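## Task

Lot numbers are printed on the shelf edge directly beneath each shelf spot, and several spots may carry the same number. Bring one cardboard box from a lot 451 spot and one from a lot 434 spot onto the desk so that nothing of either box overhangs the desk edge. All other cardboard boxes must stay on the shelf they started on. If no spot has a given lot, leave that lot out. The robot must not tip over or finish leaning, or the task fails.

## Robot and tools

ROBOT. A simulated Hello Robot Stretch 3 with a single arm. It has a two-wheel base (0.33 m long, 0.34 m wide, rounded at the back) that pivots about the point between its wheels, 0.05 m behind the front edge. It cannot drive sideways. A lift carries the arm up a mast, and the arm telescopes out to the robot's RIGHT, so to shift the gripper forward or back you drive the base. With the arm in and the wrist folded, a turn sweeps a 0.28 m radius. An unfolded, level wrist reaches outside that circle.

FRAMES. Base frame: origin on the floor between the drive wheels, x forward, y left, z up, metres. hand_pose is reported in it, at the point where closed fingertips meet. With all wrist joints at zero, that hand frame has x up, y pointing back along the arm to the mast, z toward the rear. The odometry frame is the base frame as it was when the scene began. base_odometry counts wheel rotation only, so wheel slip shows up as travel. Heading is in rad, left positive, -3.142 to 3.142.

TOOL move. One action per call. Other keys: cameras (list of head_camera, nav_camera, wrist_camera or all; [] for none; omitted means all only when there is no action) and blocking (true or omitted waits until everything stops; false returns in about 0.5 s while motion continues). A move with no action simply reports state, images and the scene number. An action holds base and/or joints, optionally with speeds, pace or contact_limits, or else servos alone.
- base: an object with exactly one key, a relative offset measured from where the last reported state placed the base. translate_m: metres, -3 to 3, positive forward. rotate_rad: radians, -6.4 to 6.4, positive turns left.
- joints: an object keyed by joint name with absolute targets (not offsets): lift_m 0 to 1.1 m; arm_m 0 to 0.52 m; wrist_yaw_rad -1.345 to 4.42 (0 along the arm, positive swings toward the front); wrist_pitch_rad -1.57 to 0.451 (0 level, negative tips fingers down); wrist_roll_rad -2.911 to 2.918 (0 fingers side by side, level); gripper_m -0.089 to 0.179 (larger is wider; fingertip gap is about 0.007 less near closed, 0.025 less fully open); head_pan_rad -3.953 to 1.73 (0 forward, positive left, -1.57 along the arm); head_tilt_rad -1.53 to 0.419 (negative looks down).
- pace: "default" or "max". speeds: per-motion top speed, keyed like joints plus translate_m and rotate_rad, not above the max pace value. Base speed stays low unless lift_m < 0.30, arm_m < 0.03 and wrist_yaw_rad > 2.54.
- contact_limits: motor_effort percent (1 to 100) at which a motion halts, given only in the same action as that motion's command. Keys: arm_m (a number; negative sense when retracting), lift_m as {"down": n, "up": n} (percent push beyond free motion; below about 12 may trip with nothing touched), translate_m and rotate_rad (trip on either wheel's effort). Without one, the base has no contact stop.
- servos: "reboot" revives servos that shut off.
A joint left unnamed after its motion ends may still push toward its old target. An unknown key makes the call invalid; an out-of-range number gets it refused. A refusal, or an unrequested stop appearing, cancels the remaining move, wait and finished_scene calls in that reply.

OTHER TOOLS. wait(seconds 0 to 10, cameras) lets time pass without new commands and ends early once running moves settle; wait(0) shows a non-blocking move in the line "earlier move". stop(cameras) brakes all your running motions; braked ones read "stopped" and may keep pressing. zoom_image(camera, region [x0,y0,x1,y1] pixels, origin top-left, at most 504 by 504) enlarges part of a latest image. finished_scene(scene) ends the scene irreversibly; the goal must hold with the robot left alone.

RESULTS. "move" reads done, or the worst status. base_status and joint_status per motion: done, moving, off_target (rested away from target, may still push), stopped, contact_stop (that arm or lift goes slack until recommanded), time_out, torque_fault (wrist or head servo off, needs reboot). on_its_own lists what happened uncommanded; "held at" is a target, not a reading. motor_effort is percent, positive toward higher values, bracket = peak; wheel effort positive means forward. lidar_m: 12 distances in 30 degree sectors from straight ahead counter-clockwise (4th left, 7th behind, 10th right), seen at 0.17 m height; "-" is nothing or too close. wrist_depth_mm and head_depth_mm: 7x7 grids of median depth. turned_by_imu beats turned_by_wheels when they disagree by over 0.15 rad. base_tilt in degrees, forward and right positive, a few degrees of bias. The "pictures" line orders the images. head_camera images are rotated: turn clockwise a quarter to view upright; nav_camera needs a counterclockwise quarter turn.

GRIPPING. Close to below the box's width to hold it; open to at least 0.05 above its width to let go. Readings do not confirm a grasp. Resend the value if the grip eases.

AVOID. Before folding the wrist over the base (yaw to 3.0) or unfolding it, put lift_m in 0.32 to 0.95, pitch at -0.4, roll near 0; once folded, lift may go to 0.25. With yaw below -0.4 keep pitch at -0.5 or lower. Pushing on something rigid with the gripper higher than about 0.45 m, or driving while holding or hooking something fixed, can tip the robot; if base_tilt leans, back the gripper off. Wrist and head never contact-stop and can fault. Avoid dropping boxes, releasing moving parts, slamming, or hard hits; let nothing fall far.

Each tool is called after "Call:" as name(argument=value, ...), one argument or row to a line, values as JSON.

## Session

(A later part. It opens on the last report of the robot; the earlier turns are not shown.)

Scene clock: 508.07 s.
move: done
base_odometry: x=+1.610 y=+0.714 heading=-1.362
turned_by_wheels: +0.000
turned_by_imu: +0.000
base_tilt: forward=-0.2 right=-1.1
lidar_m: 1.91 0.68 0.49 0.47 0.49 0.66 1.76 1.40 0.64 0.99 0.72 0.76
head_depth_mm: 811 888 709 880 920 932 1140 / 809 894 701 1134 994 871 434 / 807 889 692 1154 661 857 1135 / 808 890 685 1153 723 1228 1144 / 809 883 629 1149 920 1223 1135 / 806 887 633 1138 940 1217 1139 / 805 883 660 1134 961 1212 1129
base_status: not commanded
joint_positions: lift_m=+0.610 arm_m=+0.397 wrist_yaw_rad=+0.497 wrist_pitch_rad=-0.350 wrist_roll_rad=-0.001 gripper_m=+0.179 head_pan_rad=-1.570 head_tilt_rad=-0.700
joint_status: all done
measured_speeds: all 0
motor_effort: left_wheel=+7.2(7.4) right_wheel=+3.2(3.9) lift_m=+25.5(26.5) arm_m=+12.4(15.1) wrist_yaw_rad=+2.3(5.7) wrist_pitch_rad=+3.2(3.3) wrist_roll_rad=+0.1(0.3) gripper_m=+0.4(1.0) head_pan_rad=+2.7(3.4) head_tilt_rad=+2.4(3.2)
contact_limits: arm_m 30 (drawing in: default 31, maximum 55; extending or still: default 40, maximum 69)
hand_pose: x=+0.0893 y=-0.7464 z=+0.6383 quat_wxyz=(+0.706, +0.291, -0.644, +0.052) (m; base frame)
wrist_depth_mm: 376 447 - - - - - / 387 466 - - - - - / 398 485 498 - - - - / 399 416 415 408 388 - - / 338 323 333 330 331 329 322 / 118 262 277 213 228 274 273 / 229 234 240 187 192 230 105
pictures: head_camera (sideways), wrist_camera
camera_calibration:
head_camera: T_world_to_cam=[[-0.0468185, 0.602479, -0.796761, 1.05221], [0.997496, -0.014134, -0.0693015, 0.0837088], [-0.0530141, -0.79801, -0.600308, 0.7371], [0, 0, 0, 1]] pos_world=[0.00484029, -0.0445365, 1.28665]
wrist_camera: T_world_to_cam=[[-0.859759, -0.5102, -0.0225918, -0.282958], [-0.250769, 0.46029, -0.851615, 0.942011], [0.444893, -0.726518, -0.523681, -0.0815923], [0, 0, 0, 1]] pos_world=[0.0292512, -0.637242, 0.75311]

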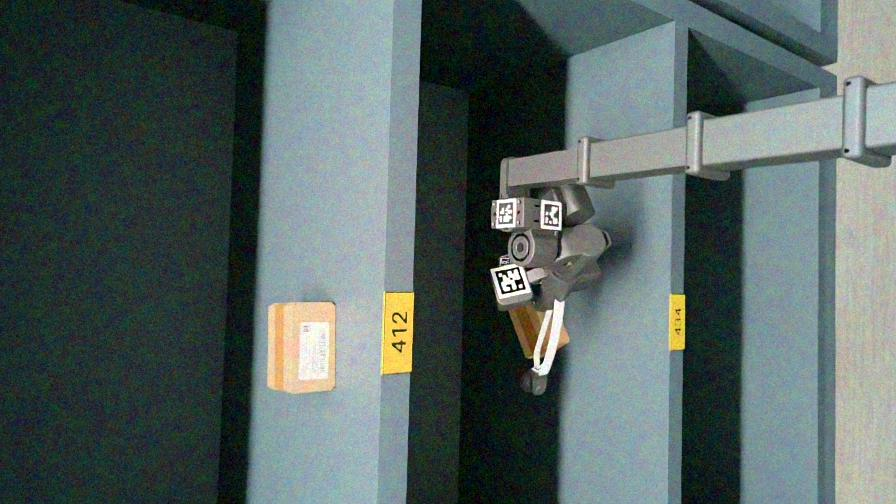

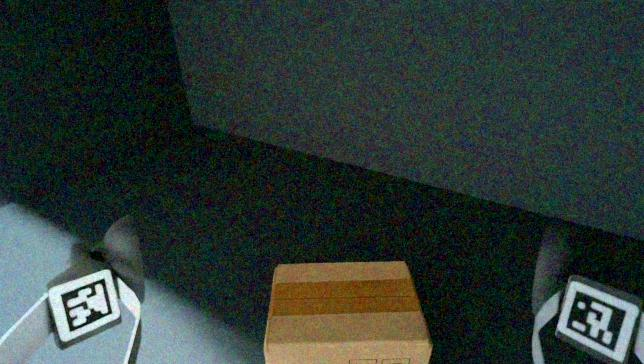

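Call:
move(
  joints={"lift_m": 0.541},
  speeds={"lift_m": 0.04},
  contact_limits={"lift_m": {"down": 15}},
  cameras=["wrist_camera"],
)

Call:
move(
  joints={"gripper_m": 0.035},
  cameras=["wrist_camera"],
)

Scene clock: 520.17 s.
move: done
base_odometry: x=+1.610 y=+0.714 heading=-1.362
turned_by_wheels: +0.000
turned_by_imu: +0.000
base_tilt: forward=-0.3 right=-1.3
lidar_m: 1.92 0.68 0.49 0.47 0.49 0.66 1.76 1.40 0.65 0.99 0.72 0.76
head_depth_mm: 812 891 711 879 918 932 1137 / 810 901 700 1138 991 1093 1129 / 804 887 692 1154 737 604 1128 / 804 886 685 1157 754 1236 1144 / 808 886 631 1151 918 1231 1137 / 807 884 632 1138 939 1216 1143 / 804 883 656 1138 959 1214 1134
base_status: not commanded
joint_positions: lift_m=+0.541 arm_m=+0.397 wrist_yaw_rad=+0.497 wrist_pitch_rad=-0.350 wrist_roll_rad=-0.001 gripper_m=+0.179 head_pan_rad=-1.570 head_tilt_rad=-0.700
joint_status: all done
measured_speeds: all 0
motor_effort: left_wheel=+6.7(7.5) right_wheel=+3.3(4.0) lift_m=+24.4(27.6) arm_m=-0.3(5.3) wrist_yaw_rad=+3.8(3.8) wrist_pitch_rad=+3.2(3.3) wrist_roll_rad=+0.1(0.4) gripper_m=+0.6(1.3) head_pan_rad=+2.1(3.3) head_tilt_rad=+2.1(2.8)
contact_limits: arm_m 30 (drawing in: default 31, maximum 55; extending or still: default 40, maximum 69); lift_m down 15 (down: maximum 72; up: maximum 65)
hand_pose: x=+0.0893 y=-0.7464 z=+0.5693 quat_wxyz=(+0.706, +0.291, -0.644, +0.052) (m; base frame)
wrist_depth_mm: 374 447 - - - - - / 385 463 462 - - - - / 376 377 375 371 345 325 - / 288 286 282 187 265 276 274 / 239 220 220 147 148 223 223 / 122 144 185 157 158 187 187 / 156 164 164 167 162 161 107
pictures: wrist_camera
camera_calibration:
wrist_camera: T_world_to_cam=[[-0.859759, -0.5102, -0.0225918, -0.284517], [-0.250769, 0.46029, -0.851615, 0.88325], [0.444893, -0.726518, -0.523681, -0.117726], [0, 0, 0, 1]] pos_world=[0.0292512, -0.637242, 0.68411]

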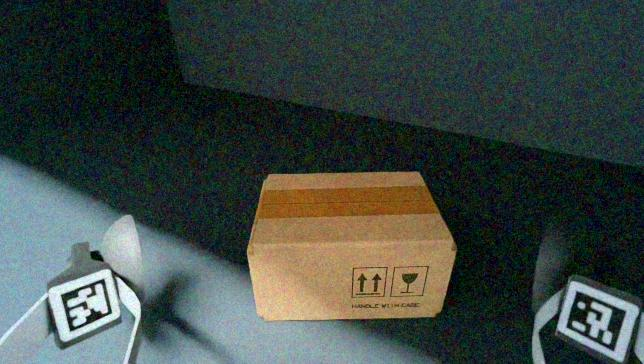

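Scene clock: 522.13 s.
move: done
base_odometry: x=+1.610 y=+0.714 heading=-1.362
turned_by_wheels: +0.000
turned_by_imu: +0.000
base_tilt: forward=-0.5 right=-1.3
lidar_m: 1.92 0.68 0.49 0.47 0.49 0.66 1.76 1.40 0.65 0.99 0.72 0.76
head_depth_mm: 809 891 709 881 921 935 1141 / 809 898 701 1143 994 1091 1136 / 807 887 691 1151 735 605 1127 / 805 885 684 1151 753 1226 1145 / 811 880 632 1148 938 1226 1141 / 805 883 632 1139 969 1214 1140 / 804 880 660 1132 958 1214 1130
base_status: not commanded
joint_positions: lift_m=+0.541 arm_m=+0.397 wrist_yaw_rad=+0.497 wrist_pitch_rad=-0.350 wrist_roll_rad=-0.001 gripper_m=+0.036 head_pan_rad=-1.570 head_tilt_rad=-0.700
joint_status: all done
measured_speeds: all 0
motor_effort: left_wheel=+6.6(7.2) right_wheel=+3.4(4.3) lift_m=+30.4(30.4) arm_m=-5.3(5.3) wrist_yaw_rad=+2.7(3.3) wrist_pitch_rad=+3.2(3.3) wrist_roll_rad=+0.0(0.3) gripper_m=-17.3(91.2) head_pan_rad=+2.6(3.2) head_tilt_rad=+2.0(2.6)
contact_limits: arm_m 30 (drawing in: default 31, maximum 55; extending or still: default 40, maximum 69); lift_m down 15 (down: maximum 72; up: maximum 65)
hand_pose: x=+0.0893 y=-0.7464 z=+0.5693 quat_wxyz=(+0.706, +0.291, -0.644, +0.052) (m; base frame)
wrist_depth_mm: 373 449 - - - - - / 385 469 462 - - - - / 371 381 373 372 344 324 - / 286 285 281 186 255 278 273 / 229 229 151 150 149 224 224 / 192 192 133 161 156 182 187 / 169 155 163 167 158 123 166
pictures: wrist_camera
camera_calibration:
wrist_camera: T_world_to_cam=[[-0.859798, -0.510138, -0.0225255, -0.284519], [-0.250668, 0.460091, -0.851752, 0.883299], [0.444875, -0.726688, -0.52346, -0.117933], [0, 0, 0, 1]] pos_world=[0.0292512, -0.637242, 0.684209]

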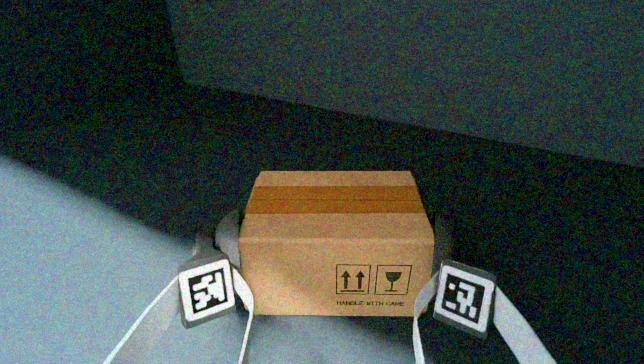

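Call:
move(
  joints={"lift_m": 0.6},
  speeds={"lift_m": 0.06},
)

Call:
move(
  joints={"arm_m": 0.0},
  cameras=["wrist_camera"],
)

Call:
move(
  base={"translate_m": -0.85},
  joints={"lift_m": 0.85},
)

Call:
move(
  base={"translate_m": -0.8},
  cameras=["wrist_camera","nav_camera"],
)

Scene clock: 544.90 s.
move: done
base_odometry: x=+1.610 y=+0.714 heading=-1.362
turned_by_wheels: +0.000
turned_by_imu: +0.000
base_tilt: forward=-0.4 right=-1.1
lidar_m: 1.92 0.68 0.49 0.47 0.49 0.66 1.76 1.40 0.65 0.99 0.72 0.76
head_depth_mm: 810 893 708 883 916 934 1140 / 808 897 700 1143 997 876 443 / 806 889 692 1153 664 856 1128 / 807 885 683 1157 733 1231 1150 / 806 882 631 1148 927 1223 1145 / 807 885 632 1142 967 1214 1138 / 803 884 660 1129 961 1212 1133
base_status: not commanded
joint_positions: lift_m=+0.600 arm_m=+0.397 wrist_yaw_rad=+0.497 wrist_pitch_rad=-0.353 wrist_roll_rad=-0.001 gripper_m=+0.036 head_pan_rad=-1.570 head_tilt_rad=-0.700
joint_status: all done
measured_speeds: all 0
motor_effort: left_wheel=+6.6(7.0) right_wheel=+2.6(3.7) lift_m=+30.4(34.6) arm_m=-12.5(13.4) wrist_yaw_rad=+2.3(3.4) wrist_pitch_rad=+3.7(3.8) wrist_roll_rad=+0.0(0.3) gripper_m=-17.3(17.7) head_pan_rad=+2.1(3.0) head_tilt_rad=+1.3(2.3)
contact_limits: arm_m 30 (drawing in: default 31, maximum 55; extending or still: default 40, maximum 69)
hand_pose: x=+0.0892 y=-0.7461 z=+0.6276 quat_wxyz=(+0.706, +0.292, -0.644, +0.051) (m; base frame)
wrist_depth_mm: 374 449 - - - - - / 387 464 - - - - - / 401 467 485 - - - - / 390 397 393 189 354 352 - / 318 317 151 151 150 308 307 / 269 266 134 161 153 253 260 / 230 216 222 221 220 123 224
pictures: none

Scene clock: 549.00 s.
move: done
base_odometry: x=+1.610 y=+0.714 heading=-1.362
turned_by_wheels: +0.000
turned_by_imu: +0.000
base_tilt: forward=-0.4 right=-1.3
lidar_m: 1.92 0.68 0.49 0.47 0.49 0.66 1.76 1.40 0.65 0.99 0.72 0.76
head_depth_mm: 808 887 710 879 919 934 1138 / 809 899 702 1137 995 1099 1154 / 808 891 693 1157 987 1236 1153 / 808 889 681 1150 980 1227 1149 / 807 885 632 1147 971 1198 626 / 806 885 632 1135 967 1218 1093 / 803 883 660 1132 960 1209 1130
base_status: not commanded
joint_positions: lift_m=+0.600 arm_m=+0.001 wrist_yaw_rad=+0.497 wrist_pitch_rad=-0.353 wrist_roll_rad=-0.001 gripper_m=+0.036 head_pan_rad=-1.570 head_tilt_rad=-0.700
joint_status: all done
measured_speeds: all 0
motor_effort: left_wheel=+6.3(7.1) right_wheel=+3.3(4.1) lift_m=+29.2(32.1) arm_m=-12.7(14.8) wrist_yaw_rad=+1.5(3.6) wrist_pitch_rad=+3.8(3.9) wrist_roll_rad=+0.1(0.3) gripper_m=-17.0(17.8) head_pan_rad=+2.0(2.9) head_tilt_rad=+0.9(2.1)
hand_pose: x=+0.0892 y=-0.3496 z=+0.6275 quat_wxyz=(+0.706, +0.292, -0.644, +0.051) (m; base frame)
wrist_depth_mm: - 473 - - - - - / - 498 - - - - - / - 544 493 487 484 506 498 / - - 443 189 387 390 385 / - - 151 151 149 325 311 / 955 936 133 161 153 - 291 / 848 770 778 - - 111 -
pictures: wrist_camera
camera_calibration:
wrist_camera: T_world_to_cam=[[-0.859715, -0.510272, -0.0226515, -0.0808357], [-0.25217, 0.462591, -0.849953, 0.75017], [0.444185, -0.725005, -0.526372, 0.203343], [0, 0, 0, 1]] pos_world=[0.029353, -0.240846, 0.742812]

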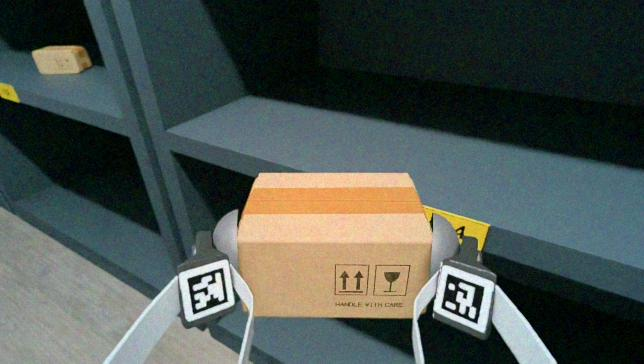

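Scene clock: 558.63 s.
move: done
base_odometry: x=+1.434 y=+1.546 heading=-1.362
turned_by_wheels: +0.000
turned_by_imu: -0.001
base_tilt: forward=-0.3 right=-1.2
lidar_m: 1.88 0.66 0.48 0.46 0.47 0.64 1.50 1.55 0.71 1.00 0.67 1.40
head_depth_mm: 822 911 715 1099 1003 1019 - / 819 901 703 1172 994 1307 - / 819 899 690 1174 988 1245 - / 820 897 684 1161 946 862 - / 818 896 676 1146 973 305 320 / 816 894 665 1140 513 482 1134 / 813 893 660 1126 962 1184 1127
base_status: done
joint_positions: lift_m=+0.850 arm_m=+0.001 wrist_yaw_rad=+0.497 wrist_pitch_rad=-0.354 wrist_roll_rad=-0.001 gripper_m=+0.036 head_pan_rad=-1.570 head_tilt_rad=-0.700
joint_status: all done
measured_speeds: all 0
motor_effort: left_wheel=-1.1(10.9) right_wheel=-11.2(14.0) lift_m=+24.3(34.8) arm_m=+4.6(12.5) wrist_yaw_rad=+1.9(3.6) wrist_pitch_rad=+3.9(4.0) wrist_roll_rad=-0.2(0.4) gripper_m=-17.2(18.0) head_pan_rad=+1.5(2.5) head_tilt_rad=-0.1(1.9)
hand_pose: x=+0.0892 y=-0.3495 z=+0.8774 quat_wxyz=(+0.706, +0.292, -0.644, +0.051) (m; base frame)
wrist_depth_mm: - - - - - 246 228 / - - - - - - - / - - - - - - - / - - 189 179 179 - - / - - 151 151 150 - - / - - 133 161 153 484 - / - - 127 957 - 111 -
pictures: none

Scene clock: 567.77 s.
move: done
base_odometry: x=+1.268 y=+2.328 heading=-1.362
turned_by_wheels: +0.000
turned_by_imu: +0.000
base_tilt: forward=-0.3 right=-1.2
lidar_m: 1.83 0.64 0.47 0.45 0.46 0.63 0.71 0.74 1.00 2.64 0.64 1.30
head_depth_mm: 1940 1913 1876 1845 1650 1442 - / 2682 2735 2606 2152 1692 1467 - / 2712 3086 2921 2137 1675 1416 - / 2712 3052 2872 2101 1676 1306 - / 2761 3067 2854 2067 1657 306 320 / 2722 3019 2850 2098 513 483 1158 / 2707 2332 954 976 929 1006 1134
base_status: done
joint_positions: lift_m=+0.850 arm_m=+0.001 wrist_yaw_rad=+0.497 wrist_pitch_rad=-0.354 wrist_roll_rad=-0.001 gripper_m=+0.036 head_pan_rad=-1.570 head_tilt_rad=-0.700
joint_status: not commanded
measured_speeds: all 0
motor_effort: left_wheel=-6.4(10.4) right_wheel=-5.4(14.1) lift_m=+29.8(31.9) arm_m=+12.6(13.5) wrist_yaw_rad=+0.7(3.6) wrist_pitch_rad=+4.0(4.1) wrist_roll_rad=+0.3(0.3) gripper_m=-17.1(17.8) head_pan_rad=+0.9(2.1) head_tilt_rad=+0.6(1.3)
hand_pose: x=+0.0892 y=-0.3495 z=+0.8774 quat_wxyz=(+0.706, +0.292, -0.644, +0.051) (m; base frame)
wrist_depth_mm: - - - - - - - / - - - - - - - / - - - - - - - / - - 190 180 - - - / - - 151 151 150 - - / - - 133 160 156 - - / - - - 969 - 123 -
pictures: nav_camera (sideways), wrist_camera
camera_calibration:
nav_camera: T_world_to_cam=[[0.0176182, -0.623615, 0.781533, -0.973777], [-0.999787, -0.0194264, 0.00703726, 0.0470691], [0.0107939, -0.781491, -0.623824, 0.764928], [0, 0, 0, 1]] pos_world=[0.0559587, -0.00856248, 1.23789]
wrist_camera: T_world_to_cam=[[-0.859579, -0.510496, -0.0227562, -0.0751296], [-0.252472, 0.46299, -0.849646, 0.962375], [0.444277, -0.724592, -0.526863, 0.335467], [0, 0, 0, 1]] pos_world=[0.029353, -0.240846, 0.992713]

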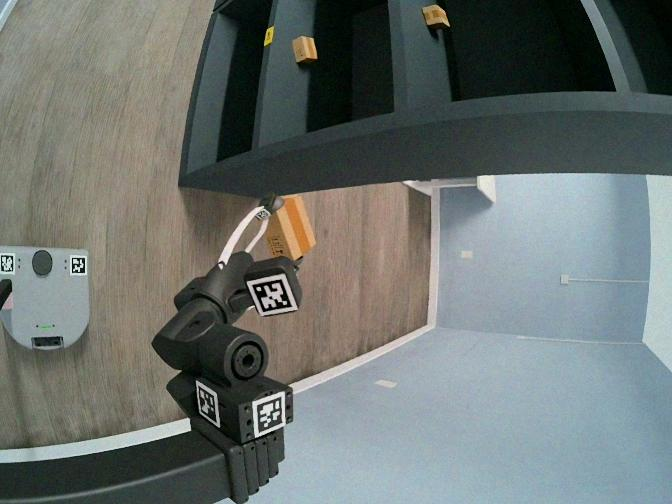

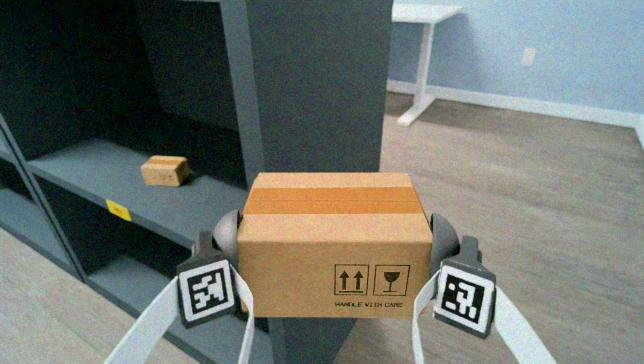

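Call:
move(
  base={"rotate_rad": -1.571},
  joints={"head_pan_rad": 0, "head_tilt_rad": -0.4},
  cameras=["nav_camera"],
)

Call:
move(
  base={"translate_m": 1.0},
)

Call:
move(
  base={"translate_m": 0.92},
  cameras=["nav_camera"],
)

Scene clock: 577.23 s.
move: done
base_odometry: x=+1.268 y=+2.328 heading=-2.932
turned_by_wheels: -1.571
turned_by_imu: -1.546
base_tilt: forward=-0.3 right=-1.2
lidar_m: 2.76 0.64 1.31 1.75 0.64 0.47 0.45 0.47 0.64 0.71 0.74 1.01
head_depth_mm: 2013 1972 1944 1902 1872 1732 1431 / 2766 2886 2805 2738 2306 1784 1413 / 2781 2968 3202 3333 2443 1770 1412 / 2792 2952 3169 3296 2429 1775 1401 / 2760 2959 3124 3283 2384 1760 1392 / 2760 2959 3128 3263 2359 1755 1391 / 2786 2906 939 951 976 997 1019
base_status: done
joint_positions: lift_m=+0.850 arm_m=+0.001 wrist_yaw_rad=+0.498 wrist_pitch_rad=-0.354 wrist_roll_rad=-0.001 gripper_m=+0.036 head_pan_rad=+0.001 head_tilt_rad=-0.399
joint_status: all done
measured_speeds: all 0
motor_effort: left_wheel=+9.0(12.0) right_wheel=-9.6(14.0) lift_m=+24.3(26.6) arm_m=+4.0(13.2) wrist_yaw_rad=+1.3(3.0) wrist_pitch_rad=+3.8(4.1) wrist_roll_rad=+0.1(0.4) gripper_m=-17.4(17.6) head_pan_rad=-2.5(5.4) head_tilt_rad=-3.7(7.8)
hand_pose: x=+0.0893 y=-0.3495 z=+0.8774 quat_wxyz=(+0.706, +0.292, -0.643, +0.051) (m; base frame)
wrist_depth_mm: - - 582 510 442 393 352 / - - 621 541 473 415 373 / - - - 583 509 442 391 / - - - 188 519 472 416 / - - 151 151 150 505 444 / - - 133 160 156 519 474 / - - - 955 - 123 505
pictures: nav_camera (sideways)
camera_calibration:
nav_camera: T_world_to_cam=[[0.364058, 0.0174133, 0.931213, -1.17106], [0.0166752, -0.999787, 0.0121764, 0.0342546], [0.931227, 0.0110953, -0.364271, 0.421681], [0, 0, 0, 1]] pos_world=[0.0330808, 0.0499606, 1.24369]

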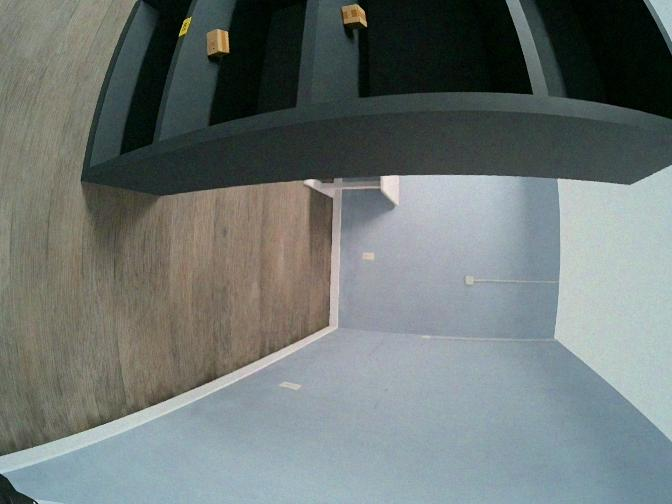

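Scene clock: 588.37 s.
move: done
base_odometry: x=+0.290 y=+2.120 heading=-2.932
turned_by_wheels: +0.000
turned_by_imu: +0.000
base_tilt: forward=-0.3 right=-1.2
lidar_m: 2.30 1.98 2.68 0.31 0.32 0.44 1.44 1.01 0.74 0.71 0.74 1.01
head_depth_mm: 1923 1955 1916 1890 1864 1743 1424 / 1961 2044 2205 2343 2317 1787 1417 / 1954 2066 2191 2396 2432 1770 1408 / 1932 2061 2196 2370 2410 1758 1407 / 1945 2055 2196 2352 2379 1764 1405 / 1939 2058 2210 2343 2362 1750 1398 / 1938 2056 2201 2139 2124 1733 1390
base_status: done
joint_positions: lift_m=+0.850 arm_m=+0.001 wrist_yaw_rad=+0.498 wrist_pitch_rad=-0.354 wrist_roll_rad=-0.001 gripper_m=+0.036 head_pan_rad=+0.000 head_tilt_rad=-0.400
joint_status: not commanded
measured_speeds: all 0
motor_effort: left_wheel=+8.5(13.3) right_wheel=+0.6(10.0) lift_m=+27.0(27.7) arm_m=-11.5(13.5) wrist_yaw_rad=+0.8(2.9) wrist_pitch_rad=+3.9(4.1) wrist_roll_rad=+0.2(0.4) gripper_m=-17.1(18.0) head_pan_rad=-3.6(3.8) head_tilt_rad=-3.3(4.9)
hand_pose: x=+0.0893 y=-0.3495 z=+0.8774 quat_wxyz=(+0.706, +0.292, -0.643, +0.051) (m; base frame)
wrist_depth_mm: - - 592 512 450 396 351 / - - 617 545 475 415 373 / - - - 591 510 445 396 / - - - 188 521 471 416 / - - 151 151 150 505 446 / - - 133 160 153 525 474 / - - - 942 - 123 507
pictures: none

Scene clock: 598.70 s.
move: done
base_odometry: x=-0.610 y=+1.929 heading=-2.932
turned_by_wheels: +0.000
turned_by_imu: +0.000
base_tilt: forward=-0.3 right=-1.1
lidar_m: 1.39 1.17 1.91 3.43 1.26 0.95 1.21 1.01 0.74 0.71 0.74 1.01
head_depth_mm: 1168 1242 1330 1434 1544 1641 1431 / 1166 1245 1331 1428 1543 1653 1422 / 1167 1246 1325 1426 1546 1651 1409 / 1165 1235 1320 1413 1527 1648 1403 / 1157 1239 1319 1413 1537 1638 1402 / 1164 1234 1320 1413 1525 1640 1400 / 1159 1230 1325 1417 1532 1631 1387
base_status: done
joint_positions: lift_m=+0.850 arm_m=+0.001 wrist_yaw_rad=+0.498 wrist_pitch_rad=-0.354 wrist_roll_rad=-0.001 gripper_m=+0.036 head_pan_rad=+0.000 head_tilt_rad=-0.400
joint_status: not commanded
measured_speeds: all 0
motor_effort: left_wheel=+5.8(13.9) right_wheel=+3.6(10.4) lift_m=+30.4(30.4) arm_m=-9.5(12.3) wrist_yaw_rad=+2.0(3.4) wrist_pitch_rad=+3.8(4.0) wrist_roll_rad=+0.0(0.4) gripper_m=-17.1(17.8) head_pan_rad=-3.6(3.9) head_tilt_rad=-1.9(4.4)
hand_pose: x=+0.0893 y=-0.3495 z=+0.8774 quat_wxyz=(+0.706, +0.292, -0.643, +0.051) (m; base frame)
wrist_depth_mm: - - 585 511 447 393 354 / - - 622 545 475 417 372 / - - - 590 504 448 396 / - - - 188 521 474 418 / - - 151 151 150 506 444 / - - 134 160 153 525 471 / - - - 950 - 123 509
pictures: nav_camera (sideways)
camera_calibration:
nav_camera: T_world_to_cam=[[0.365165, 0.0170447, 0.930787, -1.17054], [0.0156263, -0.999804, 0.0121781, 0.0341824], [0.930812, 0.0100977, -0.36536, 0.423103], [0, 0, 0, 1]] pos_world=[0.0330754, 0.0498547, 1.24369]

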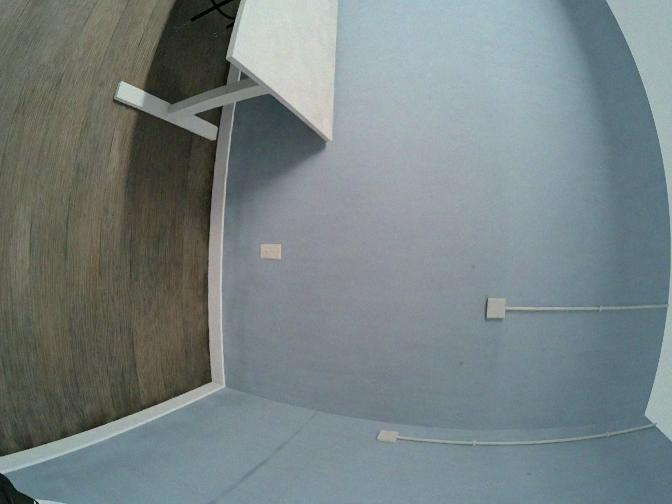

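Call:
move(
  base={"rotate_rad": 1.571},
  joints={"head_pan_rad": -1.57, "head_tilt_rad": -0.5},
)

Call:
move(
  base={"translate_m": 1.07},
  cameras=["head_camera","wrist_camera"],
)

Scene clock: 609.53 s.
move: done
base_odometry: x=-0.610 y=+1.929 heading=-1.362
turned_by_wheels: +1.571
turned_by_imu: +1.546
base_tilt: forward=-0.3 right=-1.2
lidar_m: 3.55 1.28 0.94 1.13 1.02 0.74 0.71 0.74 1.00 1.39 1.17 1.50
head_depth_mm: 1154 1252 1367 1498 1630 1616 1326 / 1158 1249 1376 1510 1659 1619 1315 / 1155 1253 1360 1505 1656 1601 1315 / 1147 1248 1355 1488 1653 1604 1300 / 1154 1239 1351 1484 1652 1588 294 / 1151 1240 1354 1477 1640 1577 444 / 1144 1243 1350 1476 1638 1573 446
base_status: done
joint_positions: lift_m=+0.850 arm_m=+0.001 wrist_yaw_rad=+0.498 wrist_pitch_rad=-0.354 wrist_roll_rad=-0.001 gripper_m=+0.036 head_pan_rad=-1.571 head_tilt_rad=-0.500
joint_status: all done
measured_speeds: all 0
motor_effort: left_wheel=-8.9(12.9) right_wheel=+8.3(12.5) lift_m=+31.5(32.0) arm_m=-12.6(13.6) wrist_yaw_rad=+2.0(2.5) wrist_pitch_rad=+4.0(4.0) wrist_roll_rad=+0.1(0.4) gripper_m=-17.0(17.8) head_pan_rad=+3.8(6.3) head_tilt_rad=-4.0(7.1)
hand_pose: x=+0.0893 y=-0.3495 z=+0.8774 quat_wxyz=(+0.706, +0.292, -0.643, +0.051) (m; base frame)
wrist_depth_mm: - - - - - - - / - - - - - - - / - - - - - - - / - - - 188 - - - / - - 151 151 150 - - / - - 133 160 153 - - / - - - - - 123 -
pictures: none

Scene clock: 621.37 s.
move: done
base_odometry: x=-0.388 y=+0.883 heading=-1.362
turned_by_wheels: +0.000
turned_by_imu: -0.001
base_tilt: forward=-0.2 right=-1.1
lidar_m: 2.50 1.29 0.94 0.90 0.94 1.85 1.77 1.83 0.98 0.87 0.85 1.30
head_depth_mm: 1147 1246 1354 1455 954 815 1323 / 1153 1240 1357 1366 950 1250 1311 / 1153 1240 1343 1347 939 1465 1318 / 1142 1239 1346 1332 936 1451 1299 / 1143 1229 1338 1309 925 788 295 / 1133 1231 1344 1309 918 739 444 / 1138 1225 1340 1289 910 784 446
base_status: done
joint_positions: lift_m=+0.850 arm_m=+0.001 wrist_yaw_rad=+0.498 wrist_pitch_rad=-0.354 wrist_roll_rad=-0.001 gripper_m=+0.036 head_pan_rad=-1.570 head_tilt_rad=-0.500
joint_status: not commanded
measured_speeds: all 0
motor_effort: left_wheel=+5.4(8.9) right_wheel=+4.0(14.1) lift_m=+27.7(32.0) arm_m=-11.3(13.3) wrist_yaw_rad=+1.8(3.2) wrist_pitch_rad=+3.9(4.0) wrist_roll_rad=-0.1(0.4) gripper_m=-17.1(17.8) head_pan_rad=+3.7(4.1) head_tilt_rad=-2.3(4.8)
hand_pose: x=+0.0893 y=-0.3495 z=+0.8774 quat_wxyz=(+0.706, +0.292, -0.643, +0.051) (m; base frame)
wrist_depth_mm: - - - - - - - / - - - - - - - / - - - - - - - / - - - 179 179 - - / - - 151 151 149 - - / - - 133 160 153 - - / - - - - - 123 -
pictures: head_camera (sideways), wrist_camera
camera_calibration:
head_camera: T_world_to_cam=[[-0.0466117, 0.432442, -0.900456, 1.18749], [0.997505, -0.0276946, -0.0649356, 0.0780432], [-0.0530187, -0.901236, -0.430072, 0.515635], [0, 0, 0, 1]] pos_world=[0.00484091, -0.0466521, 1.29611]
wrist_camera: T_world_to_cam=[[-0.859424, -0.51076, -0.0226817, -0.0752208], [-0.252664, 0.462872, -0.849653, 0.962313], [0.444468, -0.724481, -0.526854, 0.335552], [0, 0, 0, 1]] pos_world=[0.0293528, -0.240746, 0.992713]

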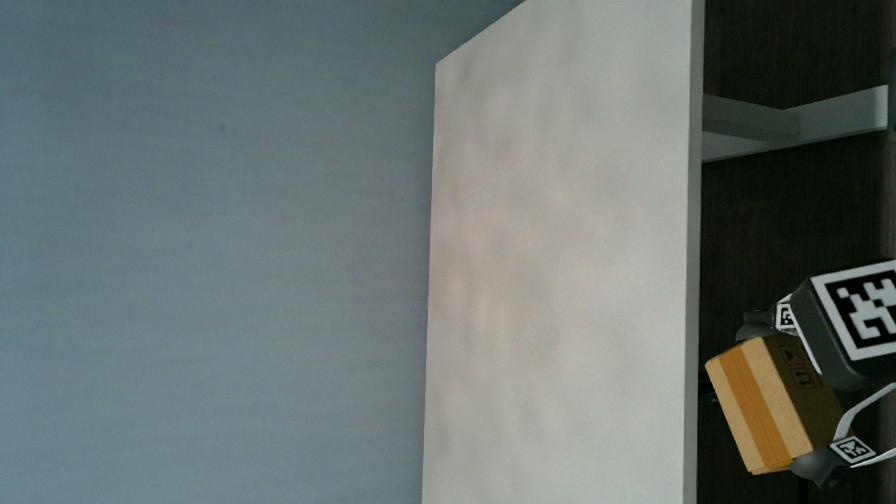

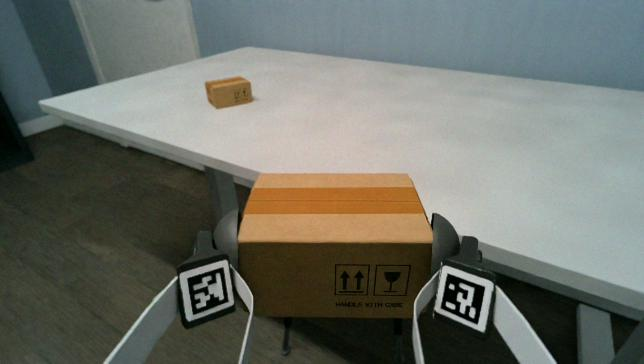

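Call:
move(
  joints={"arm_m": 0.44},
)

Call:
move(
  joints={"lift_m": 0.75},
)

Call:
move(
  joints={"lift_m": 0.724},
  speeds={"lift_m": 0.03},
  contact_limits={"lift_m": {"down": 14}},
  cameras=["head_camera","wrist_camera"],
)

Scene clock: 631.77 s.
move: done
base_odometry: x=-0.388 y=+0.883 heading=-1.362
turned_by_wheels: +0.000
turned_by_imu: +0.000
base_tilt: forward=-0.3 right=-1.1
lidar_m: 2.50 1.30 0.94 0.90 0.93 1.85 1.77 1.83 0.98 0.87 0.85 1.31
head_depth_mm: 1150 1241 1357 1449 958 302 - / 1142 1238 1351 1359 382 368 1280 / 1146 1239 1344 589 902 1466 1309 / 1146 1235 1344 655 860 1457 1299 / 1142 1230 1337 1314 923 1443 1298 / 1140 1234 1339 1306 919 1159 1257 / 1134 1223 1333 1282 912 1441 1260
base_status: not commanded
joint_positions: lift_m=+0.850 arm_m=+0.440 wrist_yaw_rad=+0.498 wrist_pitch_rad=-0.354 wrist_roll_rad=-0.001 gripper_m=+0.036 head_pan_rad=-1.570 head_tilt_rad=-0.500
joint_status: all done
measured_speeds: all 0
motor_effort: left_wheel=+5.1(5.8) right_wheel=+3.8(5.3) lift_m=+25.5(27.1) arm_m=+13.4(15.0) wrist_yaw_rad=+2.1(3.0) wrist_pitch_rad=+3.8(4.0) wrist_roll_rad=+0.0(0.4) gripper_m=-17.1(17.8) head_pan_rad=+3.0(3.9) head_tilt_rad=-2.0(2.9)
hand_pose: x=+0.0893 y=-0.7889 z=+0.8774 quat_wxyz=(+0.706, +0.292, -0.643, +0.051) (m; base frame)
wrist_depth_mm: - - - - - - - / - - - - - - - / - - - - - - - / 481 - - 179 178 - - / - - 151 151 149 - - / - - 133 160 153 - - / - - - - - 111 -
pictures: none

Scene clock: 633.50 s.
move: done
base_odometry: x=-0.388 y=+0.883 heading=-1.362
turned_by_wheels: +0.000
turned_by_imu: +0.000
base_tilt: forward=-0.2 right=-1.2
lidar_m: 2.50 1.30 0.94 0.90 0.93 1.84 1.77 1.83 0.99 0.87 0.85 1.30
head_depth_mm: 1148 1243 1352 1449 956 815 1290 / 1148 1243 1353 1359 947 409 356 / 1149 1240 1348 1353 630 803 1309 / 1141 1233 1348 1325 651 1453 1293 / 1145 1229 1343 1319 852 1443 1301 / 1139 1231 1334 1307 912 1155 1265 / 1138 1225 1343 1280 913 1436 1253
base_status: not commanded
joint_positions: lift_m=+0.750 arm_m=+0.440 wrist_yaw_rad=+0.498 wrist_pitch_rad=-0.354 wrist_roll_rad=-0.001 gripper_m=+0.036 head_pan_rad=-1.570 head_tilt_rad=-0.500
joint_status: all done
measured_speeds: all 0
motor_effort: left_wheel=+5.5(5.7) right_wheel=+4.3(5.1) lift_m=+25.3(26.9) arm_m=+12.9(13.6) wrist_yaw_rad=+0.7(2.4) wrist_pitch_rad=+3.9(4.0) wrist_roll_rad=+0.0(0.3) gripper_m=-17.0(17.8) head_pan_rad=+2.8(3.8) head_tilt_rad=-1.4(2.5)
hand_pose: x=+0.0893 y=-0.7889 z=+0.7774 quat_wxyz=(+0.706, +0.292, -0.643, +0.051) (m; base frame)
wrist_depth_mm: - - - - - - - / - - - - - - - / - - - - - - - / - - - 179 179 - - / - - 151 151 150 - - / - - 134 160 153 - - / - - - - - 110 -
pictures: none

Scene clock: 634.80 s.
move: done
base_odometry: x=-0.388 y=+0.883 heading=-1.362
turned_by_wheels: +0.000
turned_by_imu: +0.000
base_tilt: forward=-0.4 right=-1.1
lidar_m: 2.50 1.30 0.94 0.90 0.93 1.85 1.77 1.83 0.99 0.87 0.85 1.31
head_depth_mm: 1153 1243 1360 1444 954 816 1327 / 1151 1242 1353 1364 946 482 374 / 1142 1230 1356 1351 642 802 1311 / 1148 1230 1349 1324 656 1468 1302 / 1135 1230 1338 1316 849 1445 1297 / 1132 1234 1339 1302 917 1162 1262 / 1135 1226 1336 1284 911 1436 1265
base_status: not commanded
joint_positions: lift_m=+0.724 arm_m=+0.440 wrist_yaw_rad=+0.498 wrist_pitch_rad=-0.338 wrist_roll_rad=-0.001 gripper_m=+0.036 head_pan_rad=-1.570 head_tilt_rad=-0.500
joint_status: all done
measured_speeds: all 0
motor_effort: left_wheel=+5.0(5.7) right_wheel=+4.3(4.9) lift_m=+21.1(25.9) arm_m=+11.5(13.0) wrist_yaw_rad=+0.8(2.4) wrist_pitch_rad=+1.0(4.0) wrist_roll_rad=-0.3(0.3) gripper_m=-16.8(17.4) head_pan_rad=+2.8(3.4) head_tilt_rad=-1.4(2.1)
contact_limits: lift_m down 14 (down: maximum 72; up: maximum 65)
hand_pose: x=+0.0901 y=-0.7904 z=+0.7550 quat_wxyz=(+0.705, +0.287, -0.646, +0.056) (m; base frame)
wrist_depth_mm: - - - - - - - / - - - - - - - / - - - - - - - / - - - 177 176 - - / - - 151 150 149 - - / - - 133 161 153 - - / - - - - - 109 -
pictures: head_camera (sideways), wrist_camera
camera_calibration:
head_camera: T_world_to_cam=[[-0.0466548, 0.432439, -0.900456, 1.18749], [0.997508, -0.0275853, -0.0649311, 0.0780422], [-0.0529181, -0.901241, -0.430074, 0.515637], [0, 0, 0, 1]] pos_world=[0.00484106, -0.046652, 1.29611]
wrist_camera: T_world_to_cam=[[-0.859238, -0.511098, -0.0221081, -0.303201], [-0.246395, 0.451329, -0.857667, 1.05899], [0.448329, -0.731493, -0.513731, -0.0645424], [0, 0, 0, 1]] pos_world=[0.0293438, -0.68013, 0.868399]

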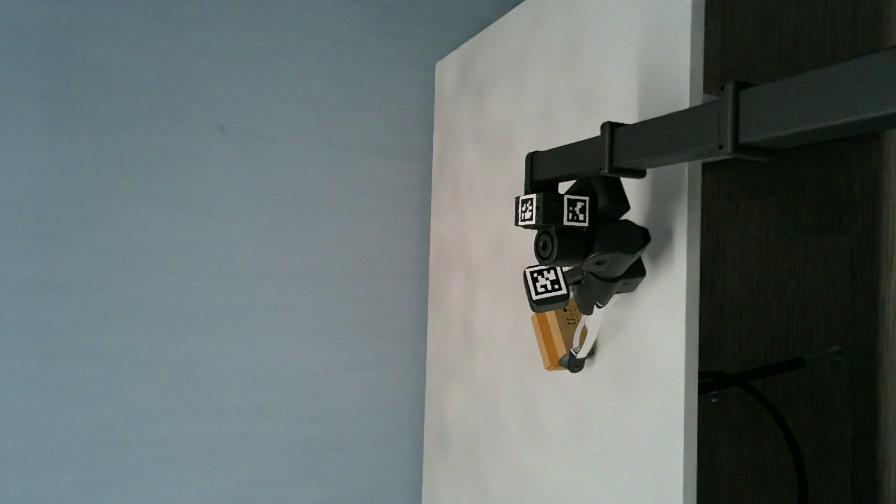

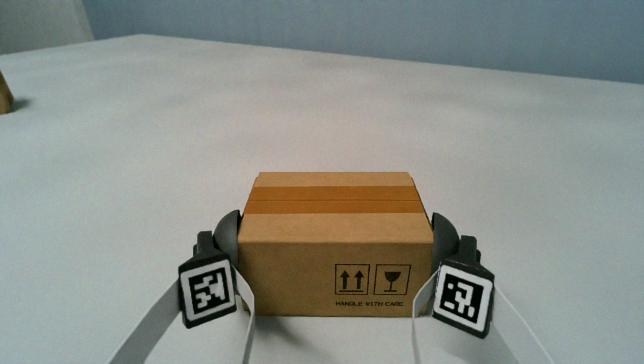

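Contact with slight deflection. Release.

Call:
move(
  joints={"gripper_m": 0.179},
)

Call:
move(
  joints={"lift_m": 0.83},
)

Call:
move(
  joints={"arm_m": 0.0},
  cameras=["head_camera","nav_camera"],
)

Scene clock: 641.77 s.
move: done
base_odometry: x=-0.388 y=+0.883 heading=-1.362
turned_by_wheels: +0.000
turned_by_imu: +0.000
base_tilt: forward=-0.4 right=-1.3
lidar_m: 2.50 1.30 0.94 0.90 0.94 1.84 1.77 1.84 0.98 0.87 0.85 1.31
head_depth_mm: 1151 1244 1354 1444 957 814 1318 / 1145 1235 1353 1363 947 481 374 / 1146 1239 1362 1344 642 803 1305 / 1143 1235 1348 1327 657 1461 1299 / 1145 1229 1333 1311 855 1444 1294 / 1133 1229 1340 1303 902 1158 1262 / 1136 1228 1340 1288 910 1440 1258
base_status: not commanded
joint_positions: lift_m=+0.724 arm_m=+0.440 wrist_yaw_rad=+0.498 wrist_pitch_rad=-0.343 wrist_roll_rad=-0.001 gripper_m=+0.179 head_pan_rad=-1.570 head_tilt_rad=-0.500
joint_status: all done
measured_speeds: all 0
motor_effort: left_wheel=+4.8(5.8) right_wheel=+3.8(5.0) lift_m=+30.5(30.6) arm_m=+9.5(11.1) wrist_yaw_rad=+2.0(2.7) wrist_pitch_rad=+1.9(2.0) wrist_roll_rad=+0.1(0.3) gripper_m=+0.5(83.8) head_pan_rad=+2.6(3.5) head_tilt_rad=-0.1(1.8)
contact_limits: lift_m down 14 (down: maximum 72; up: maximum 65)
hand_pose: x=+0.0899 y=-0.7900 z=+0.7539 quat_wxyz=(+0.705, +0.289, -0.645, +0.055) (m; base frame)
wrist_depth_mm: - - - - - - - / - - - - - - - / - - - - - - - / - - - 182 174 - - / - 143 153 152 151 - - / - 126 163 162 161 - - / - - - - - - 105
pictures: none

Scene clock: 643.57 s.
move: done
base_odometry: x=-0.388 y=+0.883 heading=-1.362
turned_by_wheels: +0.000
turned_by_imu: +0.000
base_tilt: forward=-0.3 right=-1.2
lidar_m: 2.50 1.30 0.94 0.90 0.93 1.85 1.77 1.83 0.98 0.87 0.85 1.31
head_depth_mm: 1150 1237 1356 1441 957 328 - / 1139 1236 1352 1370 421 350 1279 / 1149 1239 1354 607 862 1463 1309 / 1147 1229 1344 689 827 1460 1304 / 1141 1230 1340 1310 879 1443 1300 / 1141 1232 1336 1307 883 1156 1269 / 1131 1235 1336 1287 908 1434 1254
base_status: not commanded
joint_positions: lift_m=+0.830 arm_m=+0.440 wrist_yaw_rad=+0.498 wrist_pitch_rad=-0.343 wrist_roll_rad=-0.001 gripper_m=+0.179 head_pan_rad=-1.570 head_tilt_rad=-0.500
joint_status: all done
measured_speeds: all 0
motor_effort: left_wheel=+5.2(5.5) right_wheel=+4.4(5.0) lift_m=+31.0(33.0) arm_m=+8.7(10.1) wrist_yaw_rad=+1.4(2.5) wrist_pitch_rad=+2.0(2.1) wrist_roll_rad=+0.0(0.3) gripper_m=+0.3(1.1) head_pan_rad=+2.8(3.6) head_tilt_rad=-0.4(1.2)
hand_pose: x=+0.0898 y=-0.7899 z=+0.8597 quat_wxyz=(+0.705, +0.289, -0.645, +0.054) (m; base frame)
wrist_depth_mm: - - - - - - - / - - - - - - - / - - - - - - - / - - - - - - - / - 143 - - - - - / - 126 - 250 - - - / - - - 223 221 - 105
pictures: none

Scene clock: 648.00 s.
move: done
base_odometry: x=-0.388 y=+0.883 heading=-1.362
turned_by_wheels: +0.000
turned_by_imu: +0.000
base_tilt: forward=-0.3 right=-1.3
lidar_m: 2.50 1.30 0.94 0.90 0.93 1.85 1.77 1.84 0.98 0.87 0.85 1.31
head_depth_mm: 1149 1241 1350 1442 957 815 1326 / 1144 1241 1358 1366 949 1248 1287 / 1143 1235 1341 1350 938 1463 1306 / 1140 1232 1333 1331 932 800 1242 / 1138 1232 1349 1317 888 1459 304 / 1136 1228 1343 1303 918 1155 1283 / 1132 1231 1335 1287 915 1434 1252
base_status: not commanded
joint_positions: lift_m=+0.830 arm_m=+0.001 wrist_yaw_rad=+0.498 wrist_pitch_rad=-0.343 wrist_roll_rad=-0.001 gripper_m=+0.179 head_pan_rad=-1.570 head_tilt_rad=-0.500
joint_status: all done
measured_speeds: all 0
motor_effort: left_wheel=+5.0(5.6) right_wheel=+4.4(5.1) lift_m=+24.6(31.1) arm_m=-13.0(14.5) wrist_yaw_rad=+2.1(2.8) wrist_pitch_rad=+2.0(2.1) wrist_roll_rad=+0.2(0.4) gripper_m=+0.8(1.3) head_pan_rad=+2.6(3.2) head_tilt_rad=+0.0(1.5)
hand_pose: x=+0.0898 y=-0.3505 z=+0.8597 quat_wxyz=(+0.705, +0.289, -0.645, +0.054) (m; base frame)
wrist_depth_mm: - - - - - - - / - - - - - - - / - - - - - 528 - / - - - - - - - / - - - - - - - / 123 - - - - - - / - - - - - - 105
pictures: head_camera (sideways), nav_camera (sideways)
camera_calibration:
head_camera: T_world_to_cam=[[-0.0466548, 0.432439, -0.900456, 1.18749], [0.997508, -0.0275853, -0.0649311, 0.0780422], [-0.0529181, -0.901241, -0.430074, 0.515637], [0, 0, 0, 1]] pos_world=[0.00484106, -0.046652, 1.29611]
nav_camera: T_world_to_cam=[[0.0173979, -0.456178, 0.889718, -1.11483], [-0.999789, -0.0176341, 0.0105089, 0.0426343], [0.0108954, -0.889714, -0.456389, 0.547164], [0, 0, 0, 1]] pos_world=[0.0560594, -0.0209895, 1.24115]

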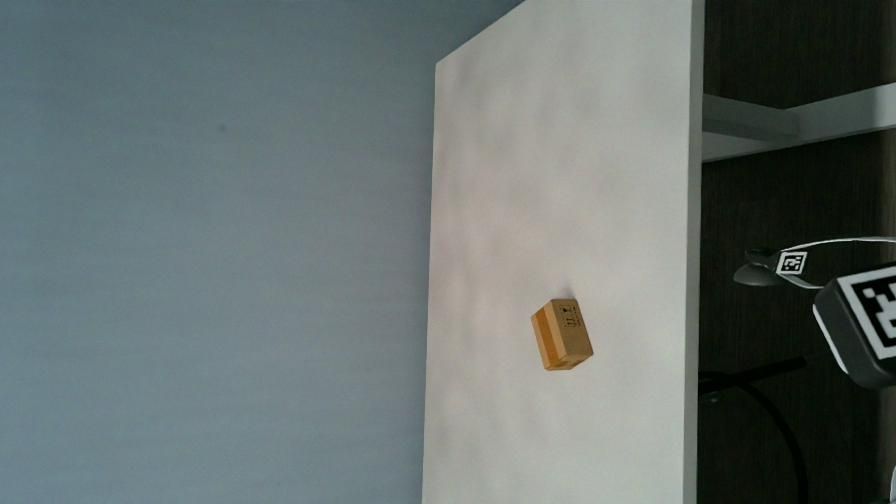

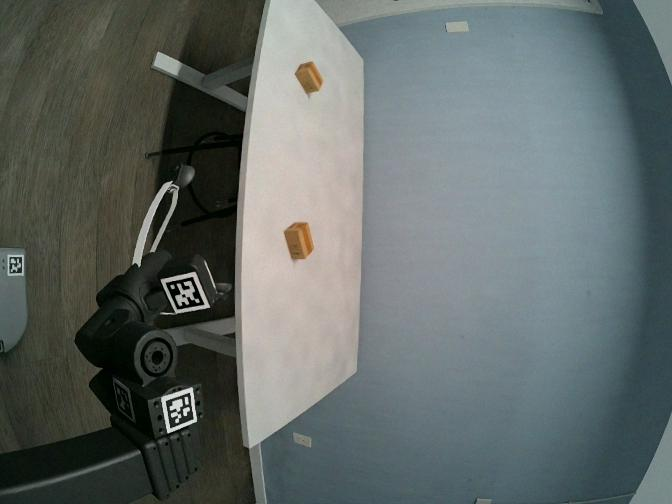

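Call:
finished_scene(
  scene=2,
)

The scene is finished: the task was done.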